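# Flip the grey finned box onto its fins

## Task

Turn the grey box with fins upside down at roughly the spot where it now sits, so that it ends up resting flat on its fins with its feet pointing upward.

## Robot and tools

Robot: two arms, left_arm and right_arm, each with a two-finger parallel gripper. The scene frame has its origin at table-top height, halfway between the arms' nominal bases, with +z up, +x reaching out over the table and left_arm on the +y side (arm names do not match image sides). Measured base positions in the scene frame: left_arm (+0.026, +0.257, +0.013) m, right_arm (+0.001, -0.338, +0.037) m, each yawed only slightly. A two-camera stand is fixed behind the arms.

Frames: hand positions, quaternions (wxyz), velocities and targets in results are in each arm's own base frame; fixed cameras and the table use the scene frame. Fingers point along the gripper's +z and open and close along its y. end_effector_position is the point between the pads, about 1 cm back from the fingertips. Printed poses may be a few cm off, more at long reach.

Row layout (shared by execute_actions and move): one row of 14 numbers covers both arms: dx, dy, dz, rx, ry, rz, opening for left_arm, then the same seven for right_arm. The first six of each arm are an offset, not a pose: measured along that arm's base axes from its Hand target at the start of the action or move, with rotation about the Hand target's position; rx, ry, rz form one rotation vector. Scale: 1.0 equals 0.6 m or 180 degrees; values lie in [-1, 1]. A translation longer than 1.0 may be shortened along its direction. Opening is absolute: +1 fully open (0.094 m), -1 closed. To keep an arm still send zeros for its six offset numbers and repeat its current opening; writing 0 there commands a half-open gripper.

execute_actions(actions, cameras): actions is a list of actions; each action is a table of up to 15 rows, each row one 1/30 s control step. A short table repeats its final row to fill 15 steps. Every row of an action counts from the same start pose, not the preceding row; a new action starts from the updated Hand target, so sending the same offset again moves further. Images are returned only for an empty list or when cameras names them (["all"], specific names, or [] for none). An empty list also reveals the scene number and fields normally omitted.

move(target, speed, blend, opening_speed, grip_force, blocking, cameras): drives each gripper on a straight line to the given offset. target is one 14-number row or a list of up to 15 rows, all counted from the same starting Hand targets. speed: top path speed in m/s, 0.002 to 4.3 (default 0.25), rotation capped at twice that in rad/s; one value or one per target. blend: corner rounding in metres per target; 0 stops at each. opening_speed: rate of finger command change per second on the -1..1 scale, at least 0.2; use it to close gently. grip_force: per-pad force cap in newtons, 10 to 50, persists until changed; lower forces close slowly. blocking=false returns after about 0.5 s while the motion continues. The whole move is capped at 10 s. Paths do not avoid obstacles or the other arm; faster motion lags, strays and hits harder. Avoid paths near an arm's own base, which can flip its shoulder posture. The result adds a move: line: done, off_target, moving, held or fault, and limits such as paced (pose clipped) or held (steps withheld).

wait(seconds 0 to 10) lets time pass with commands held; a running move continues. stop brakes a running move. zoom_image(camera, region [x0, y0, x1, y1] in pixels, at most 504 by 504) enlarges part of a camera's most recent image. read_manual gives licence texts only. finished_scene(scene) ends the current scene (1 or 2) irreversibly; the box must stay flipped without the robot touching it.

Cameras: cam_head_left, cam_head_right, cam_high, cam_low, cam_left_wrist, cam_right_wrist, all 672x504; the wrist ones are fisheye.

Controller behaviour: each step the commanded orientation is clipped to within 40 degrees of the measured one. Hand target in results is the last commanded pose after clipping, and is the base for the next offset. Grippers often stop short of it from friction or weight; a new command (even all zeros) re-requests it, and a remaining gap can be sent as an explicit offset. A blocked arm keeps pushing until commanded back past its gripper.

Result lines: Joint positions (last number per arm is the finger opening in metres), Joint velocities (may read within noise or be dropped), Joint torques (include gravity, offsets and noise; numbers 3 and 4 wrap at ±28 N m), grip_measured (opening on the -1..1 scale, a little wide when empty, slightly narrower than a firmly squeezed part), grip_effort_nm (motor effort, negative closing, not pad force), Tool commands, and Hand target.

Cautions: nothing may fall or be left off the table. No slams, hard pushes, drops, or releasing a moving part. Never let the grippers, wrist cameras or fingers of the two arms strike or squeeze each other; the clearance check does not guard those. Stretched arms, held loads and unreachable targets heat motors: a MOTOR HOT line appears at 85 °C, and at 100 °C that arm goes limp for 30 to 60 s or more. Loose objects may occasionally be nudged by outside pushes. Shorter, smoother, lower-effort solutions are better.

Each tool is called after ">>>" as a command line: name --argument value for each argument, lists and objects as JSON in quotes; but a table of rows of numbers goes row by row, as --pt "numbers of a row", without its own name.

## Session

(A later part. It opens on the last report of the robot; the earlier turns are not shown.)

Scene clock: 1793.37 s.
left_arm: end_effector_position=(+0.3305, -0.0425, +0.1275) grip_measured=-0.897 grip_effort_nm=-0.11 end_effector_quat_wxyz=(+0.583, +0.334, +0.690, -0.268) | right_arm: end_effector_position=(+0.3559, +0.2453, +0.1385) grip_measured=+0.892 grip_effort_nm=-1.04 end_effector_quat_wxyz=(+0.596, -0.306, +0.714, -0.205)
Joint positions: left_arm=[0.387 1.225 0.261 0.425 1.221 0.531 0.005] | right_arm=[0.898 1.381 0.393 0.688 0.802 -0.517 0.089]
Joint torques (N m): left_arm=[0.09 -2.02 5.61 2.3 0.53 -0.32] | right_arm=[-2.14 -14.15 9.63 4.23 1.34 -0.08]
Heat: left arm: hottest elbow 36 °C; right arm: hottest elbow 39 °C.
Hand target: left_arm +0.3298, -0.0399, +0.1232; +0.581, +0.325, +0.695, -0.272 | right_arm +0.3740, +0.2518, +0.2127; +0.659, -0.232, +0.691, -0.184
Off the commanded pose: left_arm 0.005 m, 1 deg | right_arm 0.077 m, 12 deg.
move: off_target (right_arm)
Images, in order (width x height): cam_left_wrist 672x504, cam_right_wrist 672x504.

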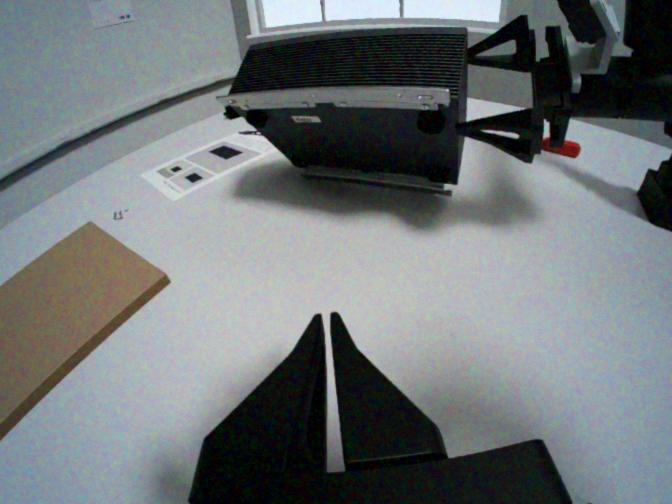

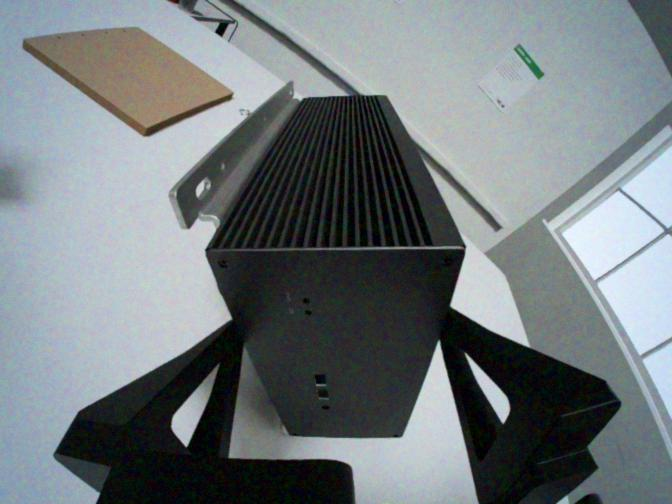

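>>> move --target '[0,0,0,0,0,0,-0.9, 0.008,-0.08,0.02,0.0868,0.0064,-0.0074,0.6]' --speed 0.04 --cameras '["cam_left_wrist","cam_right_wrist","cam_head_left"]'

Scene clock: 1809.43 s.
left_arm: end_effector_position=(+0.3305, -0.0425, +0.1275) grip_measured=-0.897 grip_effort_nm=-0.11 end_effector_quat_wxyz=(+0.583, +0.334, +0.690, -0.268) | right_arm: end_effector_position=(+0.3593, +0.2016, +0.1517) grip_measured=+0.891 grip_effort_nm=-1.04 end_effector_quat_wxyz=(+0.615, -0.180, +0.761, -0.100)
Joint positions: left_arm=[0.387 1.225 0.261 0.425 1.221 0.531 0.005] | right_arm=[0.786 1.228 0.333 0.6 0.693 -0.203 0.089]
Joint torques (N m): left_arm=[0.09 -2.14 5.59 2.26 0.53 -0.32] | right_arm=[-2.2 -11.81 10.41 4.07 1.37 -0.56]
Heat: left arm: hottest elbow 36 °C; right arm: hottest elbow 41 °C.
Hand target: left_arm +0.3298, -0.0399, +0.1232; +0.581, +0.325, +0.695, -0.272 | right_arm +0.3787, +0.2039, +0.2248; +0.676, -0.134, +0.719, -0.094
Off the commanded pose: left_arm 0.005 m, 1 deg | right_arm 0.076 m, 10 deg.
move: off_target (right_arm)
Images, in order (width x height): cam_head_left 672x504, cam_left_wrist 672x504, cam_right_wrist 672x504.

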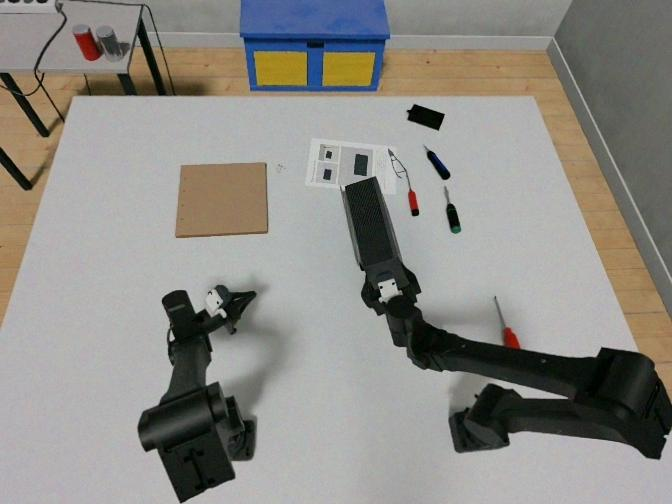

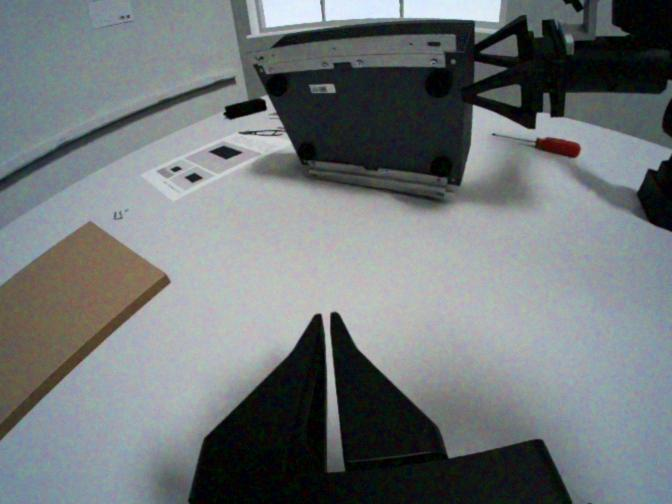

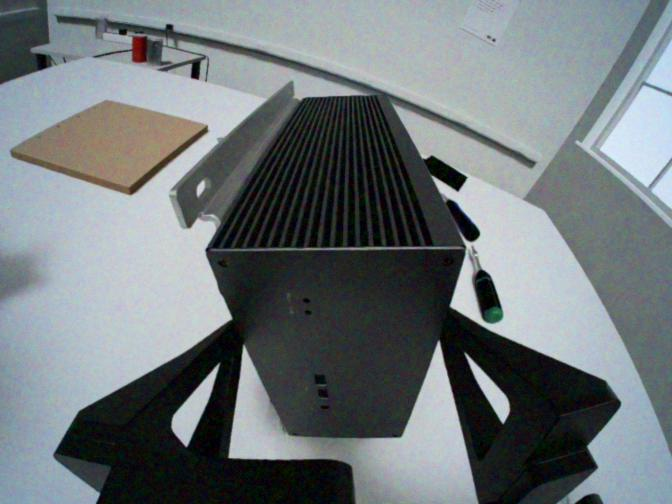

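>>> move --target '[-0.05,0.3,0.12,0,0,0,0.5, 0,0,0,0,0,0,0.6]' --speed 0.2 --cameras '["cam_left_wrist","cam_head_left"]'

Scene clock: 1843.33 s.
left_arm: end_effector_position=(+0.2959, +0.1284, +0.1803) grip_measured=+0.497 grip_effort_nm=0.16 end_effector_quat_wxyz=(+0.671, +0.194, +0.685, -0.210) | right_arm: end_effector_position=(+0.3593, +0.2015, +0.1517) grip_measured=+0.891 grip_effort_nm=-1.04 end_effector_quat_wxyz=(+0.615, -0.180, +0.761, -0.100)
Joint positions: left_arm=[0.981 1.208 0.423 -0.074 1.554 0.832 0.07] | right_arm=[0.785 1.228 0.333 0.6 0.693 -0.202 0.089]
Joint torques (N m): left_arm=[-0.21 -5.25 9.58 1.05 0.73 -0.04] | right_arm=[-2.14 -11.58 10.48 4.08 1.36 -0.55]
Heat: left arm: hottest elbow 36 °C; right arm: hottest elbow 42 °C.
Hand target: left_arm +0.2998, +0.1401, +0.1952; +0.581, +0.325, +0.695, -0.272 | right_arm +0.3788, +0.2038, +0.2248; +0.676, -0.134, +0.719, -0.094
Off the commanded pose: left_arm 0.019 m, 20 deg | right_arm 0.076 m, 10 deg.
joint sent to its limit (left arm) — joint 5 (wrist yaw), upper limit. The joint targets are off in orientation, not in position.
move: off_target (left_arm, right_arm)
Images, in order (width x height): cam_head_left 672x504, cam_left_wrist 672x504.

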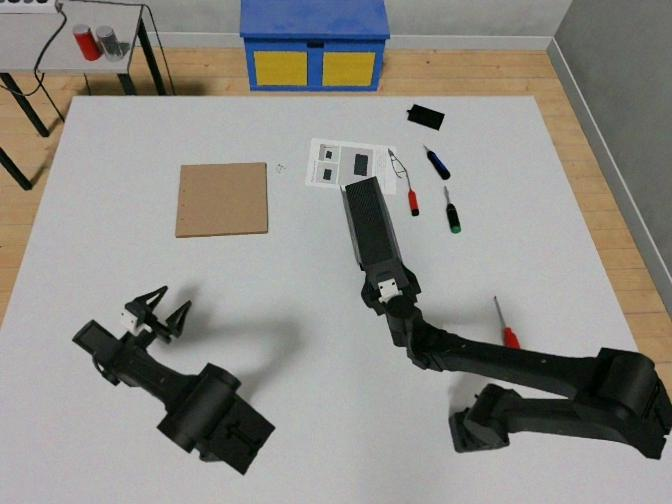

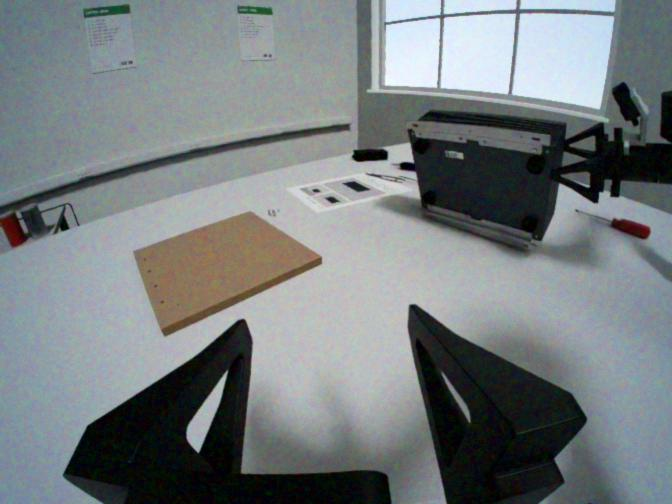

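>>> move --target '[0,0,0,0,0,0,0.5, -0.006,0.1,-0.005,0.0435,0.003,-0.009,0.6]' --speed 0.05 --cameras '["cam_left_wrist","cam_right_wrist"]'

Scene clock: 1851.03 s.
left_arm: end_effector_position=(+0.2957, +0.1283, +0.1805) grip_measured=+0.497 grip_effort_nm=0.16 end_effector_quat_wxyz=(+0.670, +0.194, +0.685, -0.210) | right_arm: end_effector_position=(+0.3507, +0.2166, +0.1475) grip_measured=+0.891 grip_effort_nm=-1.04 end_effector_quat_wxyz=(+0.620, -0.115, +0.768, -0.108)
Joint positions: left_arm=[0.981 1.208 0.432 -0.131 1.554 0.88 0.07] | right_arm=[0.887 1.301 0.372 0.596 0.883 -0.06 0.089]
Joint torques (N m): left_arm=[0.03 -5.01 9.63 1.11 0.74 -0.07] | right_arm=[1.26 -9.17 14.46 3.96 0.26 -0.32]
Heat: left arm: hottest elbow 37 °C; right arm: hottest elbow 43 °C.
Hand target: left_arm +0.2997, +0.1402, +0.1952; +0.581, +0.324, +0.695, -0.272 | right_arm +0.3751, +0.2638, +0.2218; +0.678, -0.077, +0.729, -0.054
Off the commanded pose: left_arm 0.019 m, 20 deg | right_arm 0.091 m, 11 deg.
joint sent to its limit (left arm) — joint 5 (wrist yaw), upper limit. The joint targets are off in orientation, not in position.
move: off_target (left_arm, right_arm)
Images, in order (width x height): cam_left_wrist 672x504, cam_right_wrist 672x504.

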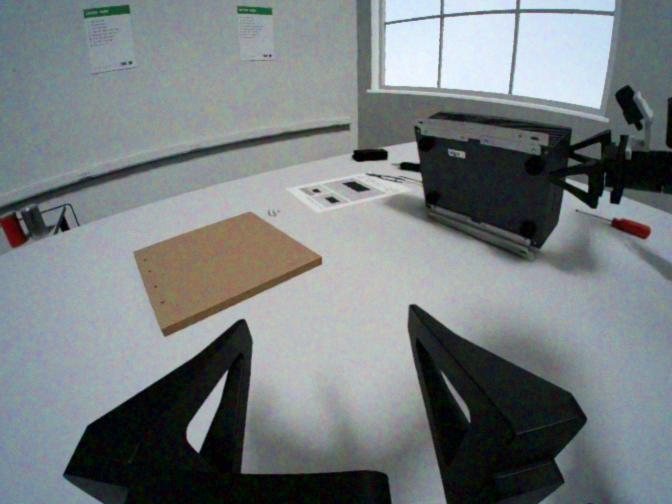

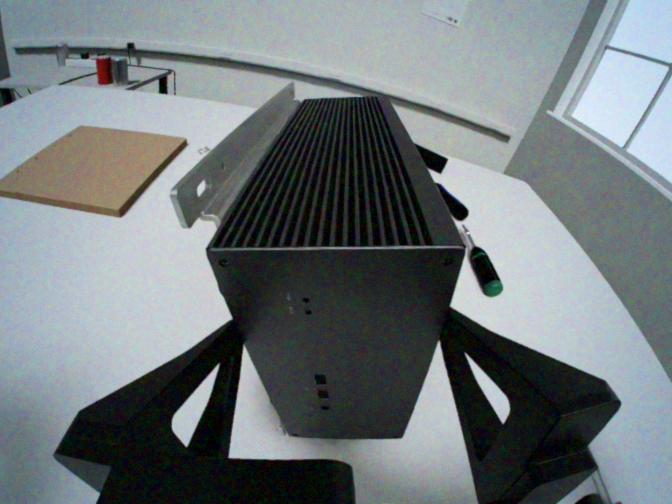

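>>> move --target '[0,0,0,0,0,0,0.5, -0.01,0.1,-0.003,0.0435,0.003,0.035,0.6]' --speed 0.05 --cameras '["cam_left_wrist","cam_right_wrist"]'

Scene clock: 1886.13 s.
left_arm: end_effector_position=(+0.2956, +0.1281, +0.1815) grip_measured=+0.497 grip_effort_nm=0.16 end_effector_quat_wxyz=(+0.671, +0.196, +0.684, -0.209) | right_arm: end_effector_position=(+0.3488, +0.2611, +0.1411) grip_measured=+0.888 grip_effort_nm=-1.04 end_effector_quat_wxyz=(+0.622, -0.105, +0.774, -0.049)
Joint positions: left_arm=[0.981 1.208 0.446 -0.208 1.554 0.947 0.07] | right_arm=[0.953 1.38 0.431 0.602 0.866 0.056 0.089]
Joint torques (N m): left_arm=[-0.03 -4.84 9.66 0.87 0.76 -0.09] | right_arm=[2.32 -9.35 14.57 4.88 -0.85 -0.21]
Heat: left arm: hottest elbow 41 °C; right arm: hottest elbow 51 °C.
Hand target: left_arm +0.2997, +0.1402, +0.1952; +0.581, +0.325, +0.695, -0.272 | right_arm +0.3692, +0.3238, +0.2200; +0.680, -0.071, +0.729, +0.034
Off the commanded pose: left_arm 0.019 m, 19 deg | right_arm 0.103 m, 13 deg.
joint sent to its limit (left arm) — joint 5 (wrist yaw), upper limit. The joint targets are off in orientation, not in position.
move: off_target (left_arm, right_arm)
Images, in order (width x height): cam_left_wrist 672x504, cam_right_wrist 672x504.

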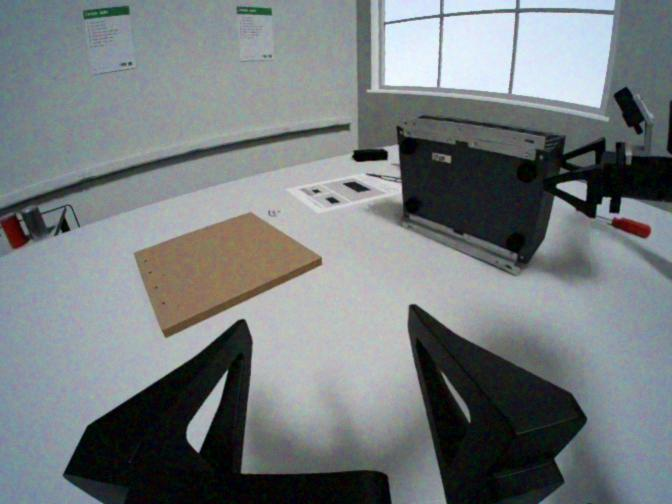

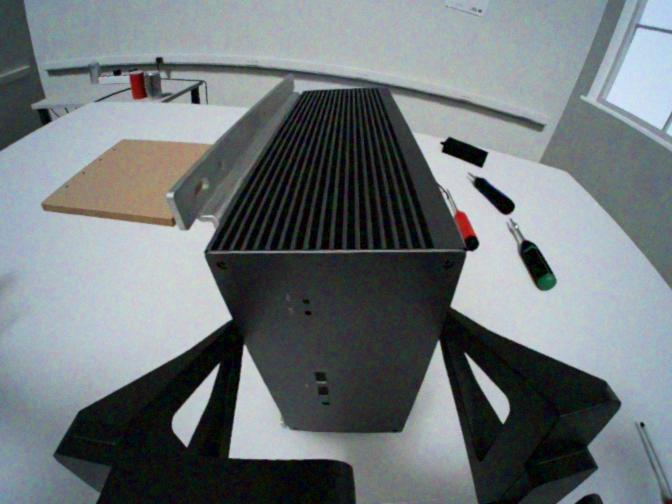

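>>> zoom_image --camera "cam_left_wrist" --region '[370, 90, 670, 300]'

Scaled by 1.680 from the camera's 672x504 image, which has a finer 960x720 frame.

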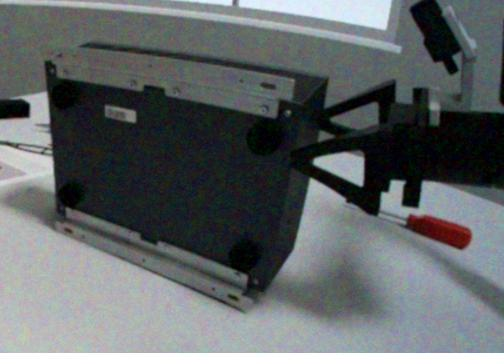

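>>> move --target '[0,0,0,0,0,0,0.5, -0.005,0.12,0.012,0.02,0.0015,0.01,0.6]' --speed 0.05 --cameras '["cam_left_wrist","cam_right_wrist"]'

Scene clock: 1904.97 s.
left_arm: end_effector_position=(+0.2953, +0.1278, +0.1827) grip_measured=+0.497 grip_effort_nm=0.16 end_effector_quat_wxyz=(+0.671, +0.198, +0.684, -0.207) | right_arm: end_effector_position=(+0.3525, +0.3337, +0.1455) grip_measured=+0.888 grip_effort_nm=-1.04 end_effector_quat_wxyz=(+0.632, -0.094, +0.769, -0.012)
Joint positions: left_arm=[0.981 1.208 0.46 -0.283 1.554 1.013 0.07] | right_arm=[1.048 1.516 0.579 0.602 0.917 0.129 0.089]
Joint torques (N m): left_arm=[0.03 -4.42 9.76 0.85 0.79 -0.03] | right_arm=[2.2 -12.81 14.99 3.97 -0.65 -0.25]
Heat: left arm: hottest elbow 40 °C; right arm: hottest elbow 54 °C.
Hand target: left_arm +0.2997, +0.1401, +0.1951; +0.581, +0.324, +0.695, -0.272 | right_arm +0.3661, +0.3958, +0.2271; +0.680, -0.061, +0.728, +0.068
Off the commanded pose: left_arm 0.018 m, 19 deg | right_arm 0.104 m, 12 deg.
joint sent to its limit (left arm) — joint 5 (wrist yaw), upper limit. The joint targets are off in orientation, not in position.
move: off_target (left_arm, right_arm)
Images, in order (width x height): cam_left_wrist 672x504, cam_right_wrist 672x504.

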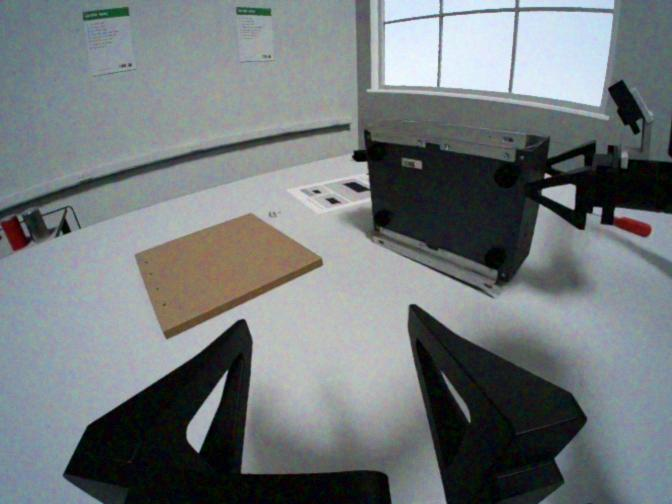

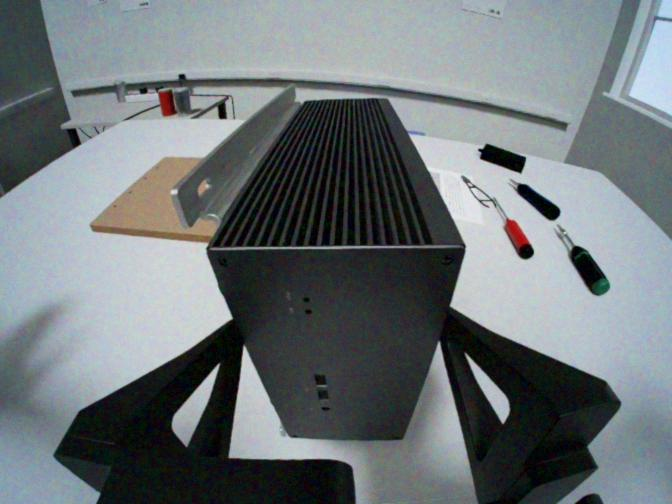

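>>> move --target '[0,0,0,0,0,0,0.5, -0.1,0.1,0.008,0.01,0.001,0.005,0.6]' --speed 0.05 --cameras '["cam_left_wrist","cam_right_wrist"]'

Scene clock: 1922.47 s.
left_arm: end_effector_position=(+0.2950, +0.1272, +0.1843) grip_measured=+0.497 grip_effort_nm=0.16 end_effector_quat_wxyz=(+0.671, +0.199, +0.684, -0.207) | right_arm: end_effector_position=(+0.3046, +0.3955, +0.1490) grip_measured=+0.888 grip_effort_nm=-1.04 end_effector_quat_wxyz=(+0.643, -0.097, +0.760, +0.004)
Joint positions: left_arm=[0.981 1.208 0.474 -0.363 1.554 1.081 0.07] | right_arm=[1.225 1.583 0.668 0.551 1.065 0.2 0.089]
Joint torques (N m): left_arm=[-0.03 -4.19 9.76 0.75 0.56 -0.07] | right_arm=[2.43 -14.33 14.97 3.63 -0.02 -0.32]
Heat: left arm: hottest elbow 42 °C; right arm: hottest elbow 58 °C.
Hand target: left_arm +0.2997, +0.1401, +0.1951; +0.581, +0.324, +0.695, -0.272 | right_arm +0.3061, +0.4558, +0.2319; +0.679, -0.056, +0.727, +0.084
Off the commanded pose: left_arm 0.017 m, 19 deg | right_arm 0.102 m, 12 deg.
move: off_target (left_arm, right_arm)
Images, in order (width x height): cam_left_wrist 672x504, cam_right_wrist 672x504.

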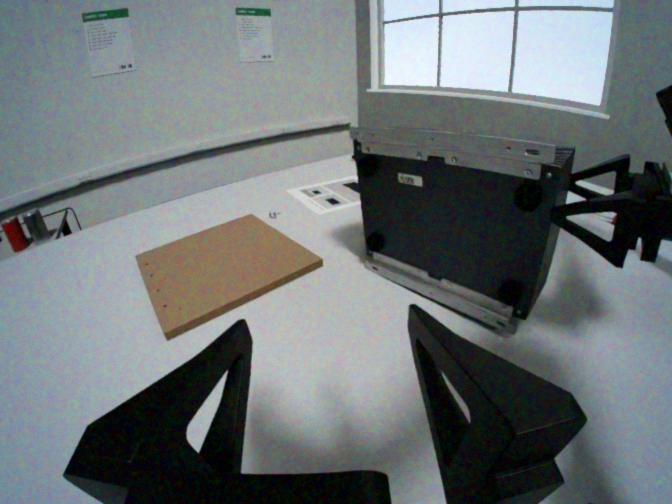

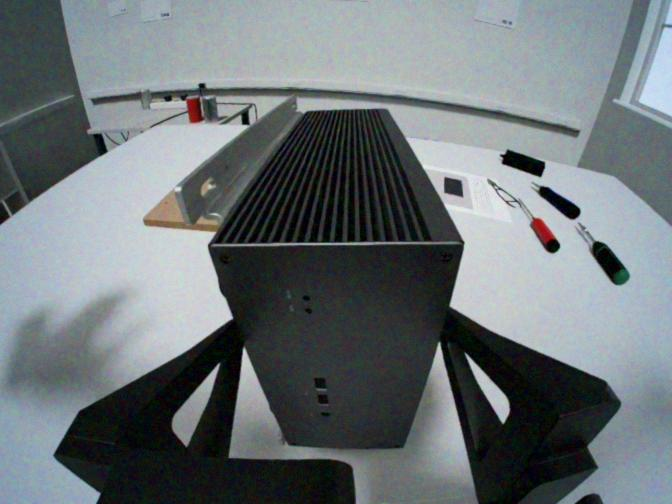

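>>> move --target '[0,0,0,0,0,0,0.5, -0.033,0.083,-0.01,0.03,0.002,0,0.6]' --speed 0.05 --cameras '["cam_left_wrist","cam_right_wrist"]'

Scene clock: 1931.93 s.
left_arm: end_effector_position=(+0.2926, +0.1334, +0.1915) grip_measured=+0.497 grip_effort_nm=0.16 end_effector_quat_wxyz=(+0.563, +0.279, +0.742, -0.233) | right_arm: end_effector_position=(+0.2888, +0.4431, +0.1408) grip_measured=+0.887 grip_effort_nm=-1.04 end_effector_quat_wxyz=(+0.650, -0.070, +0.756, +0.028)
Joint positions: left_arm=[0.972 1.394 0.796 -1.495 1.27 2.08 0.07] | right_arm=[1.297 1.694 0.774 0.549 1.136 0.288 0.089]
Joint torques (N m): left_arm=[-1.67 -5.01 9.18 -0.61 0.52 0] | right_arm=[2.08 -16.67 14.99 4.25 -0.21 -0.42]
Heat: left arm: hottest elbow 42 °C; right arm: hottest elbow 60 °C.
Hand target: left_arm +0.2997, +0.1401, +0.1951; +0.581, +0.324, +0.695, -0.272 | right_arm +0.2864, +0.5055, +0.2258; +0.679, -0.024, +0.724, +0.118
Off the commanded pose: left_arm 0.010 m, 9 deg | right_arm 0.106 m, 13 deg.
joint sent to its limit (left arm) — joint 6 (wrist roll), upper limit. The joint targets are off in orientation, not in position.
move: off_target (left_arm, right_arm)
Images, in order (width x height): cam_left_wrist 672x504, cam_right_wrist 672x504.

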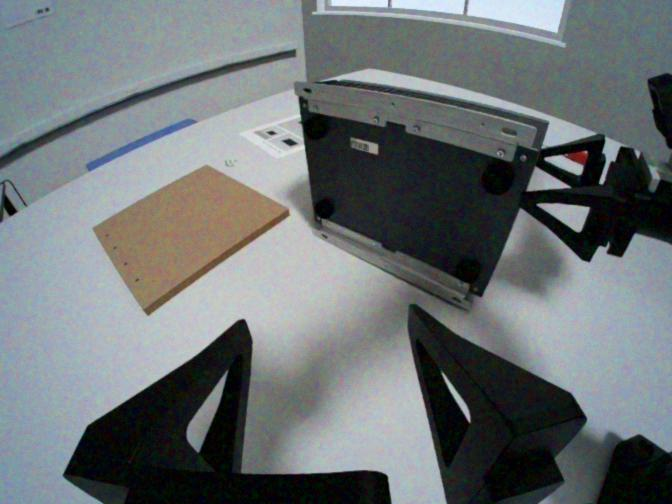

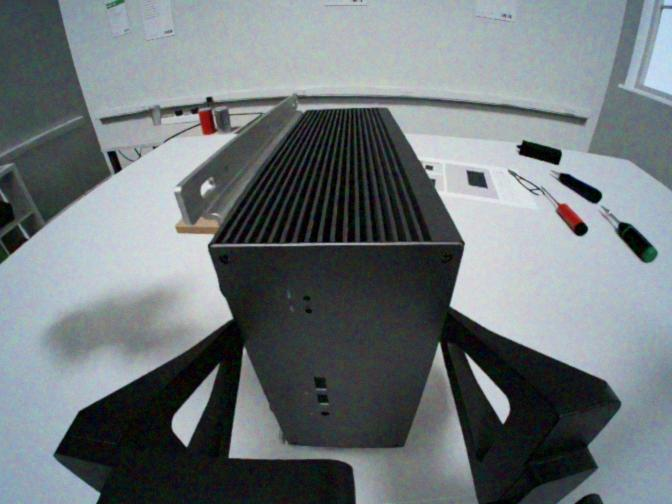

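>>> move --target '[0,0,0,0,0,0,0.5, 0.02,-0.1675,-0.015,0.0816,0.0111,-0.0127,0.6]' --speed 0.05 --cameras '["cam_left_wrist","cam_right_wrist"]'

Scene clock: 1957.07 s.
left_arm: end_effector_position=(+0.2926, +0.1332, +0.1915) grip_measured=+0.497 grip_effort_nm=0.16 end_effector_quat_wxyz=(+0.563, +0.279, +0.742, -0.233) | right_arm: end_effector_position=(+0.2839, +0.3984, +0.1352) grip_measured=+0.888 grip_effort_nm=-1.04 end_effector_quat_wxyz=(+0.636, -0.010, +0.761, +0.127)
Joint positions: left_arm=[0.972 1.394 0.796 -1.495 1.27 2.08 0.07] | right_arm=[1.263 1.605 0.608 0.685 1.03 0.455 0.089]
Joint torques (N m): left_arm=[-1.67 -5.07 9.21 -0.7 0.52 -0.06] | right_arm=[-2.43 -18.43 8.58 4.98 1.76 0.11]
Heat: left arm: hottest elbow 43 °C; right arm: hottest elbow 63 °C.
Hand target: left_arm +0.2997, +0.1400, +0.1951; +0.581, +0.324, +0.695, -0.272 | right_arm +0.2983, +0.4050, +0.2168; +0.666, +0.080, +0.715, +0.197
Off the commanded pose: left_arm 0.011 m, 9 deg | right_arm 0.083 m, 14 deg.
joint sent to its limit (left arm) — joint 6 (wrist roll), upper limit. The joint targets are off in orientation, not in position.
move: off_target (left_arm, right_arm)
Images, in order (width x height): cam_left_wrist 672x504, cam_right_wrist 672x504.

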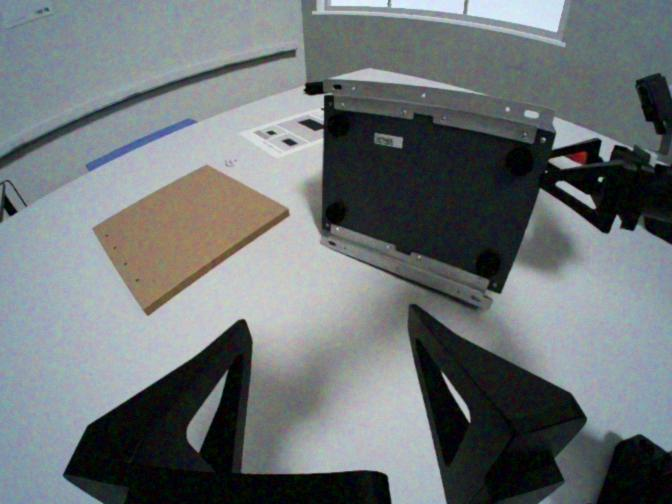

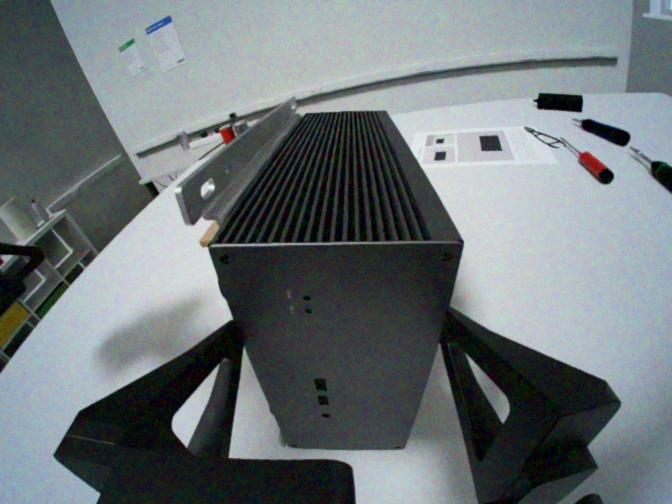

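>>> move --target '[0,0,0,0,0,0,0.5, 0.01,-0.075,0.0,0.0858,0.0183,-0.025,0.6]' --speed 0.05 --cameras '["cam_left_wrist","cam_right_wrist"]'

Scene clock: 1969.60 s.
left_arm: end_effector_position=(+0.2926, +0.1332, +0.1915) grip_measured=+0.497 grip_effort_nm=0.16 end_effector_quat_wxyz=(+0.563, +0.279, +0.742, -0.233) | right_arm: end_effector_position=(+0.2922, +0.3565, +0.1481) grip_measured=+0.888 grip_effort_nm=-1.04 end_effector_quat_wxyz=(+0.615, +0.142, +0.745, +0.215)
Joint positions: left_arm=[0.972 1.394 0.796 -1.495 1.27 2.08 0.07] | right_arm=[1.219 1.512 0.539 0.667 1.051 0.793 0.089]
Joint torques (N m): left_arm=[-1.73 -5.01 9.21 -0.72 0.52 -0.06] | right_arm=[-1.96 -16.5 8.76 3.63 1.87 -0.15]
Heat: left arm: hottest elbow 43 °C; right arm: hottest elbow 57 °C.
Hand target: left_arm +0.2997, +0.1400, +0.1951; +0.581, +0.324, +0.695, -0.272 | right_arm +0.3043, +0.3601, +0.2168; +0.635, +0.202, +0.697, +0.263
Off the commanded pose: left_arm 0.010 m, 9 deg | right_arm 0.070 m, 11 deg.
joint sent to its limit (left arm) — joint 6 (wrist roll), upper limit. The joint targets are off in orientation, not in position.
move: off_target (left_arm, right_arm)
Images, in order (width x height): cam_left_wrist 672x504, cam_right_wrist 672x504.

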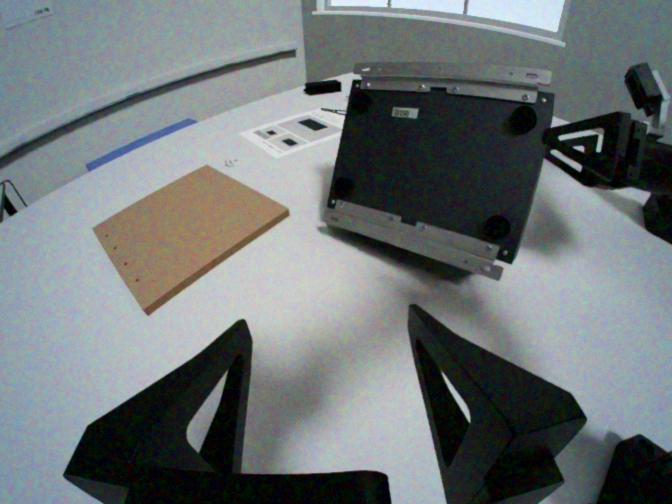

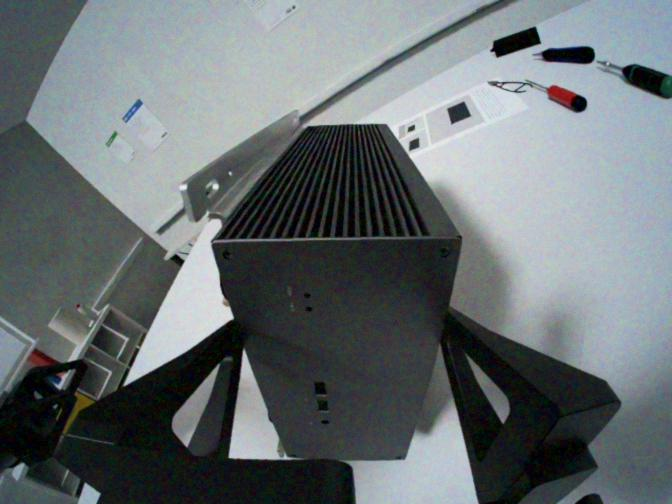

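>>> move --target '[0,0,0,0,0,0,0.5, 0.01,-0.075,-0.033,0.0977,0.0146,-0.015,0.6]' --speed 0.05 --cameras '["cam_left_wrist","cam_right_wrist"]'

Scene clock: 1983.67 s.
left_arm: end_effector_position=(+0.2926, +0.1332, +0.1915) grip_measured=+0.497 grip_effort_nm=0.16 end_effector_quat_wxyz=(+0.563, +0.279, +0.742, -0.233) | right_arm: end_effector_position=(+0.2981, +0.3116, +0.1388) grip_measured=+0.888 grip_effort_nm=-1.04 end_effector_quat_wxyz=(+0.569, +0.285, +0.708, +0.306)
Joint positions: left_arm=[0.972 1.394 0.796 -1.495 1.27 2.08 0.07] | right_arm=[1.161 1.454 0.446 0.681 1.026 1.159 0.089]
Joint torques (N m): left_arm=[-1.67 -5.01 9.21 -0.72 0.53 -0.07] | right_arm=[-2.32 -14.39 7.98 3.79 1.62 -0.58]
Heat: left arm: hottest elbow 43 °C; right arm: hottest elbow 54 °C.
Hand target: left_arm +0.2997, +0.1400, +0.1951; +0.581, +0.324, +0.695, -0.272 | right_arm +0.3104, +0.3152, +0.1971; +0.587, +0.319, +0.658, +0.347
Off the commanded pose: left_arm 0.010 m, 9 deg | right_arm 0.060 m, 9 deg.
joint sent to its limit (left arm) — joint 6 (wrist roll), upper limit. The joint targets are off in orientation, not in position.
move: off_target (left_arm, right_arm)
Images, in order (width x height): cam_left_wrist 672x504, cam_right_wrist 672x504.

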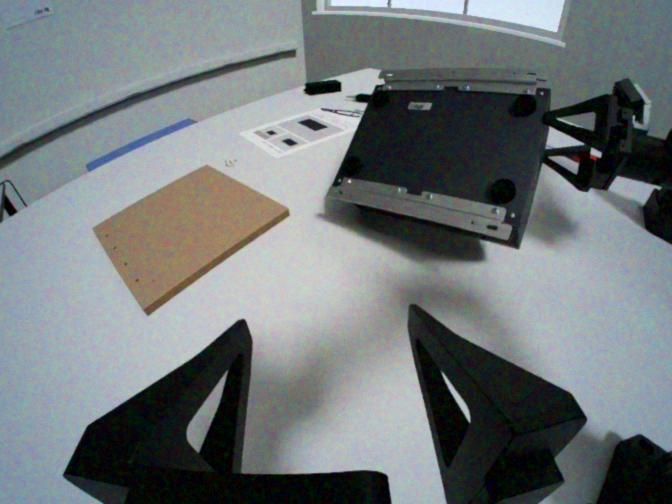

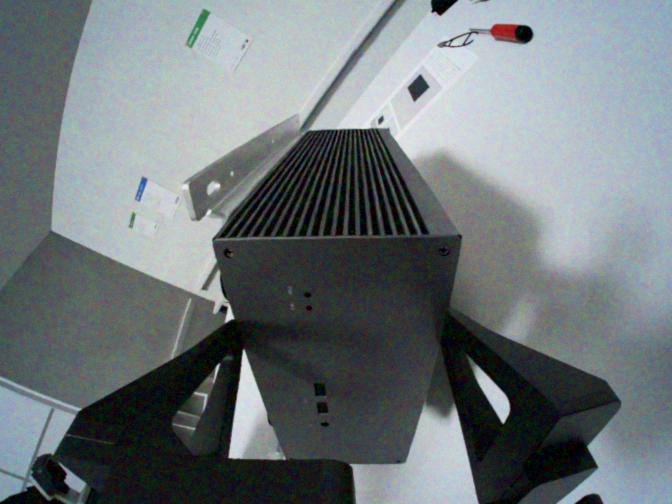

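>>> move --target '[0,0,0,0,0,0,0.5, 0.006,-0.06,-0.06,0.0925,0.0103,-0.0046,0.6]' --speed 0.05 --cameras '["cam_left_wrist","cam_right_wrist"]'

Scene clock: 1995.83 s.
left_arm: end_effector_position=(+0.2926, +0.1332, +0.1915) grip_measured=+0.497 grip_effort_nm=0.16 end_effector_quat_wxyz=(+0.563, +0.279, +0.742, -0.233) | right_arm: end_effector_position=(+0.3001, +0.2705, +0.1147) grip_measured=+0.888 grip_effort_nm=-1.04 end_effector_quat_wxyz=(+0.511, +0.395, +0.658, +0.388)
Joint positions: left_arm=[0.972 1.394 0.796 -1.495 1.27 2.08 0.07] | right_arm=[1.096 1.468 0.336 0.818 0.963 1.451 0.089]
Joint torques (N m): left_arm=[-1.61 -5.01 9.2 -0.69 0.52 -0.07] | right_arm=[-1.85 -10.46 7.25 4.57 1.3 -0.56]
Heat: left arm: hottest elbow 43 °C; right arm: hottest elbow 50 °C.
Hand target: left_arm +0.2997, +0.1400, +0.1951; +0.581, +0.324, +0.695, -0.272 | right_arm +0.3140, +0.2791, +0.1611; +0.526, +0.411, +0.608, +0.429
Off the commanded pose: left_arm 0.010 m, 9 deg | right_arm 0.049 m, 8 deg.
joint sent to its limit (left arm) — joint 6 (wrist roll), upper limit. The joint targets are off in orientation, not in position.
move: off_target (left_arm, right_arm)
Images, in order (width x height): cam_left_wrist 672x504, cam_right_wrist 672x504.

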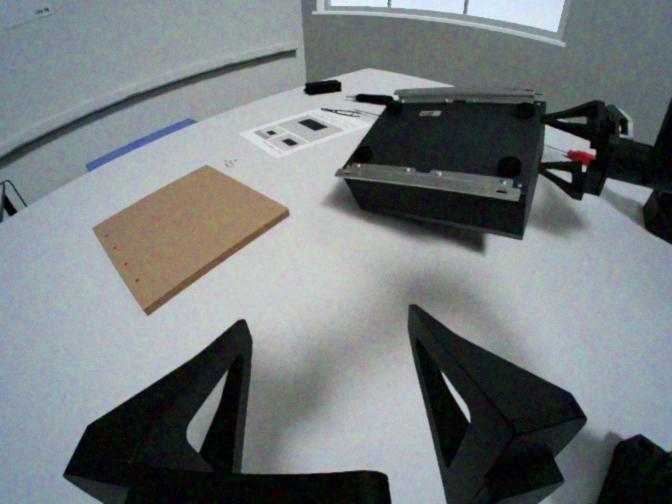

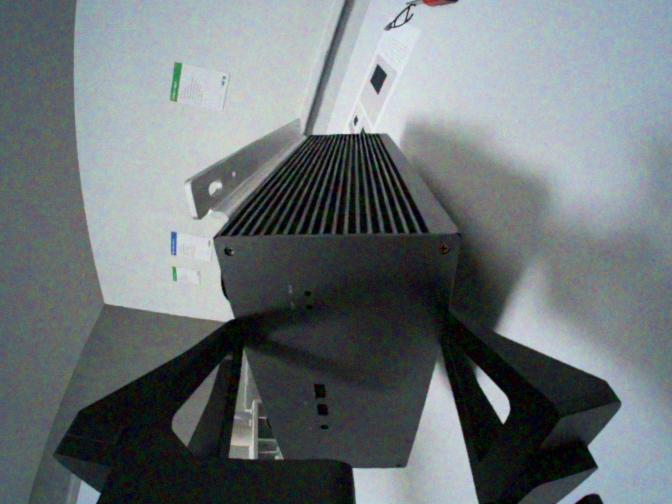

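>>> move --target '[0,0,0,0,0,0,0.5, 0.005,-0.04,-0.072,0.087,0.0095,-0.0048,0.6]' --speed 0.05 --cameras '["cam_left_wrist","cam_right_wrist"]'

Scene clock: 2005.93 s.
left_arm: end_effector_position=(+0.2926, +0.1332, +0.1915) grip_measured=+0.497 grip_effort_nm=0.16 end_effector_quat_wxyz=(+0.563, +0.279, +0.742, -0.233) | right_arm: end_effector_position=(+0.2994, +0.2402, +0.0788) grip_measured=+0.888 grip_effort_nm=-1.04 end_effector_quat_wxyz=(+0.450, +0.489, +0.592, +0.456)
Joint positions: left_arm=[0.972 1.394 0.796 -1.495 1.27 2.08 0.07] | right_arm=[1.047 1.616 0.256 1.058 0.923 1.726 0.089]
Joint torques (N m): left_arm=[-1.67 -5.19 9.17 -0.7 0.53 -0.06] | right_arm=[-2.02 -9.88 5.96 4.67 0.61 -0.74]
Heat: left arm: hottest elbow 43 °C; right arm: hottest elbow 48 °C.
Hand target: left_arm +0.2997, +0.1400, +0.1951; +0.581, +0.324, +0.695, -0.272 | right_arm +0.3170, +0.2551, +0.1178; +0.460, +0.490, +0.549, +0.498
Off the commanded pose: left_arm 0.010 m, 9 deg | right_arm 0.045 m, 7 deg.
joint sent to its limit (left arm) — joint 6 (wrist roll), upper limit. The joint targets are off in orientation, not in position.
move: off_target (left_arm, right_arm)
Images, in order (width x height): cam_left_wrist 672x504, cam_right_wrist 672x504.

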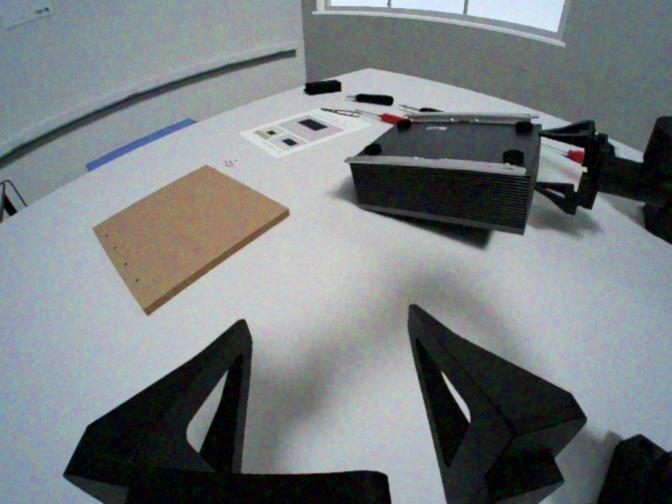

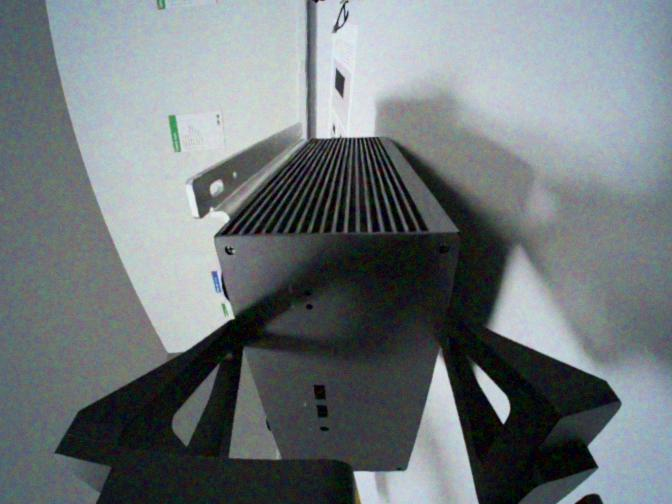

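>>> move --target '[0,0,0,0,0,0,0.5, 0.002,-0.01,-0.058,0.0305,-0.0304,0.006,0.6]' --speed 0.04 --cameras '["cam_left_wrist","cam_right_wrist"]'

Scene clock: 2071.83 s.
left_arm: end_effector_position=(+0.2926, +0.1332, +0.1915) grip_measured=+0.497 grip_effort_nm=0.16 end_effector_quat_wxyz=(+0.563, +0.279, +0.742, -0.233) | right_arm: end_effector_position=(+0.2979, +0.2375, +0.0534) grip_measured=+0.888 grip_effort_nm=-1.03 end_effector_quat_wxyz=(+0.450, +0.477, +0.569, +0.496)
Joint positions: left_arm=[0.972 1.394 0.796 -1.495 1.27 2.08 0.07] | right_arm=[1.039 1.918 0.245 1.507 0.897 1.661 0.089]
Joint torques (N m): left_arm=[-1.61 -5.07 9.17 -0.69 0.53 -0.07] | right_arm=[-3.25 -10.99 3.82 4.42 0.26 -0.2]
Heat: left arm: hottest elbow 43 °C; right arm: hottest elbow 40 °C.
Hand target: left_arm +0.2997, +0.1400, +0.1951; +0.581, +0.324, +0.695, -0.272 | right_arm +0.3181, +0.2491, +0.0831; +0.457, +0.481, +0.507, +0.551
Off the commanded pose: left_arm 0.010 m, 9 deg | right_arm 0.038 m, 10 deg.
joint sent to its limit (left arm) — joint 6 (wrist roll), upper limit. The joint targets are off in orientation, not in position.
joint sent to its limit (right arm) — joint 4 (wrist pitch), upper limit. The joint targets still meet the commanded pose.
move: off_target (left_arm, right_arm)
Images, in order (width x height): cam_left_wrist 672x504, cam_right_wrist 672x504.

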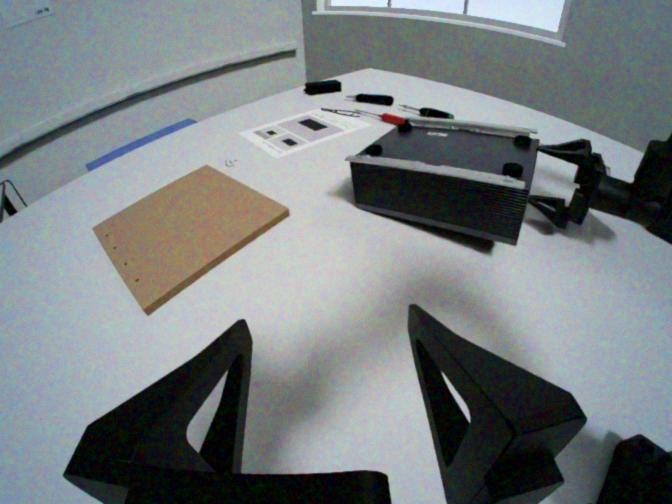

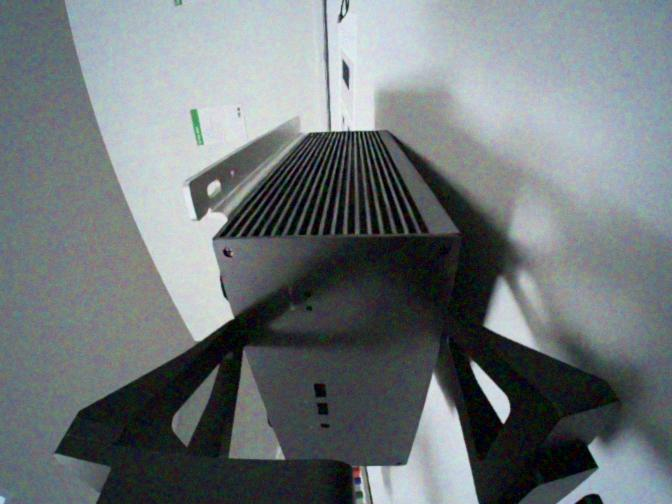

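>>> zoom_image --camera "cam_left_wrist" --region '[330, 90, 640, 290]'

Scaled by 1.626 from the camera's 672x504 image, which has a finer 960x720 frame.

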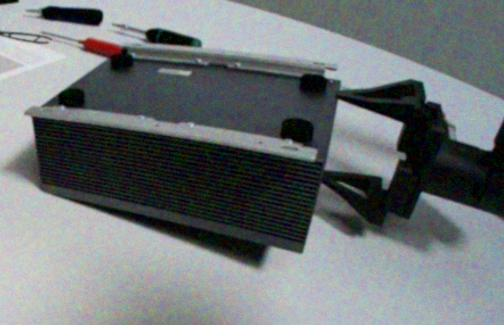

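>>> move --target '[0,0,0,0,0,0,0.5, 0,0,0,0,0,0,1.0]' --speed 0.03 --opening_speed 0.2 --cameras '["cam_left_wrist","cam_right_wrist"]'

Scene clock: 2187.23 s.
left_arm: end_effector_position=(+0.2926, +0.1332, +0.1915) grip_measured=+0.497 grip_effort_nm=0.16 end_effector_quat_wxyz=(+0.563, +0.279, +0.742, -0.233) | right_arm: end_effector_position=(+0.3001, +0.2354, +0.0485) grip_measured=+1.000 grip_effort_nm=-0.05 end_effector_quat_wxyz=(+0.453, +0.478, +0.571, +0.490)
Joint positions: left_arm=[0.972 1.394 0.796 -1.495 1.27 2.08 0.07] | right_arm=[1.031 1.934 0.249 1.508 0.896 1.66 0.094]
Joint torques (N m): left_arm=[-1.67 -5.01 9.2 -0.68 0.53 -0.06] | right_arm=[-2.26 -11.63 3.45 4.33 0.29 -0.21]
Heat: left arm: hottest elbow 44 °C; right arm: hottest elbow 36 °C.
Hand target: left_arm +0.2997, +0.1400, +0.1951; +0.581, +0.324, +0.695, -0.272 | right_arm +0.3181, +0.2492, +0.0831; +0.457, +0.482, +0.506, +0.551
Off the commanded pose: left_arm 0.010 m, 9 deg | right_arm 0.041 m, 10 deg.
joint sent to its limit (left arm) — joint 6 (wrist roll), upper limit. The joint targets are off in orientation, not in position.
joint sent to its limit (right arm) — joint 4 (wrist pitch), upper limit. The joint targets still meet the commanded pose.
move: off_target (left_arm, right_arm)
Images, in order (width x height): cam_left_wrist 672x504, cam_right_wrist 672x504.

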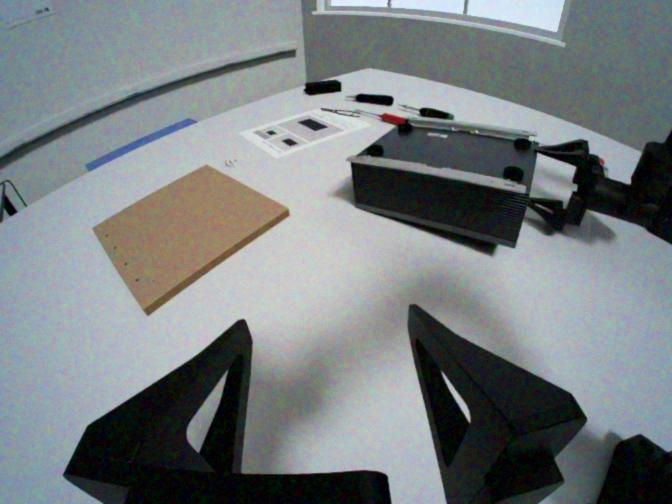

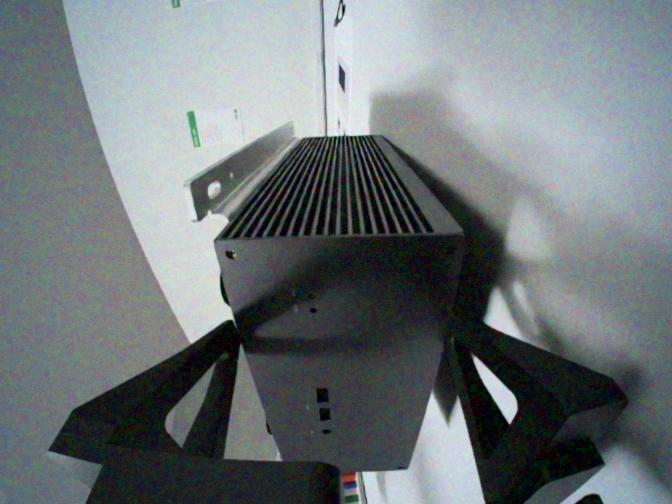

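>>> move --target '[0,0,0,0,0,0,0.5, 0.002,0,-0.022,-0.0039,0.0275,0,1.0]' --speed 0.03 --cameras '["cam_left_wrist","cam_right_wrist"]'

Scene clock: 2206.20 s.
left_arm: end_effector_position=(+0.2926, +0.1332, +0.1915) grip_measured=+0.497 grip_effort_nm=0.16 end_effector_quat_wxyz=(+0.563, +0.279, +0.742, -0.233) | right_arm: end_effector_position=(+0.3007, +0.2353, +0.0353) grip_measured=+1.000 grip_effort_nm=-0.06 end_effector_quat_wxyz=(+0.439, +0.487, +0.584, +0.479)
Joint positions: left_arm=[0.972 1.394 0.796 -1.495 1.27 2.08 0.07] | right_arm=[1.022 1.934 0.252 1.436 0.874 1.715 0.094]
Joint torques (N m): left_arm=[-1.61 -5.01 9.22 -0.69 0.53 -0.06] | right_arm=[-2.55 -12.04 3.23 3.89 0.47 -0.11]
Heat: left arm: hottest elbow 44 °C; right arm: hottest elbow 36 °C.
Hand target: left_arm +0.2997, +0.1400, +0.1951; +0.581, +0.324, +0.695, -0.272 | right_arm +0.3194, +0.2492, +0.0698; +0.437, +0.502, +0.529, +0.526
Off the commanded pose: left_arm 0.010 m, 9 deg | right_arm 0.042 m, 8 deg.
joint sent to its limit (left arm) — joint 6 (wrist roll), upper limit. The joint targets are off in orientation, not in position.
move: off_target (left_arm, right_arm)
Images, in order (width x height): cam_left_wrist 672x504, cam_right_wrist 672x504.

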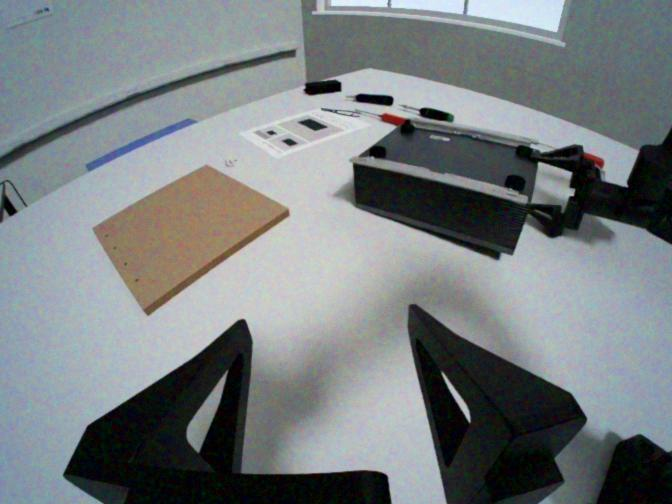

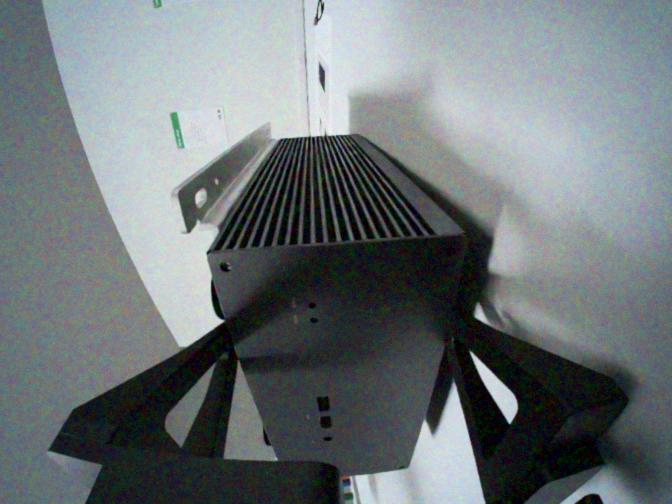

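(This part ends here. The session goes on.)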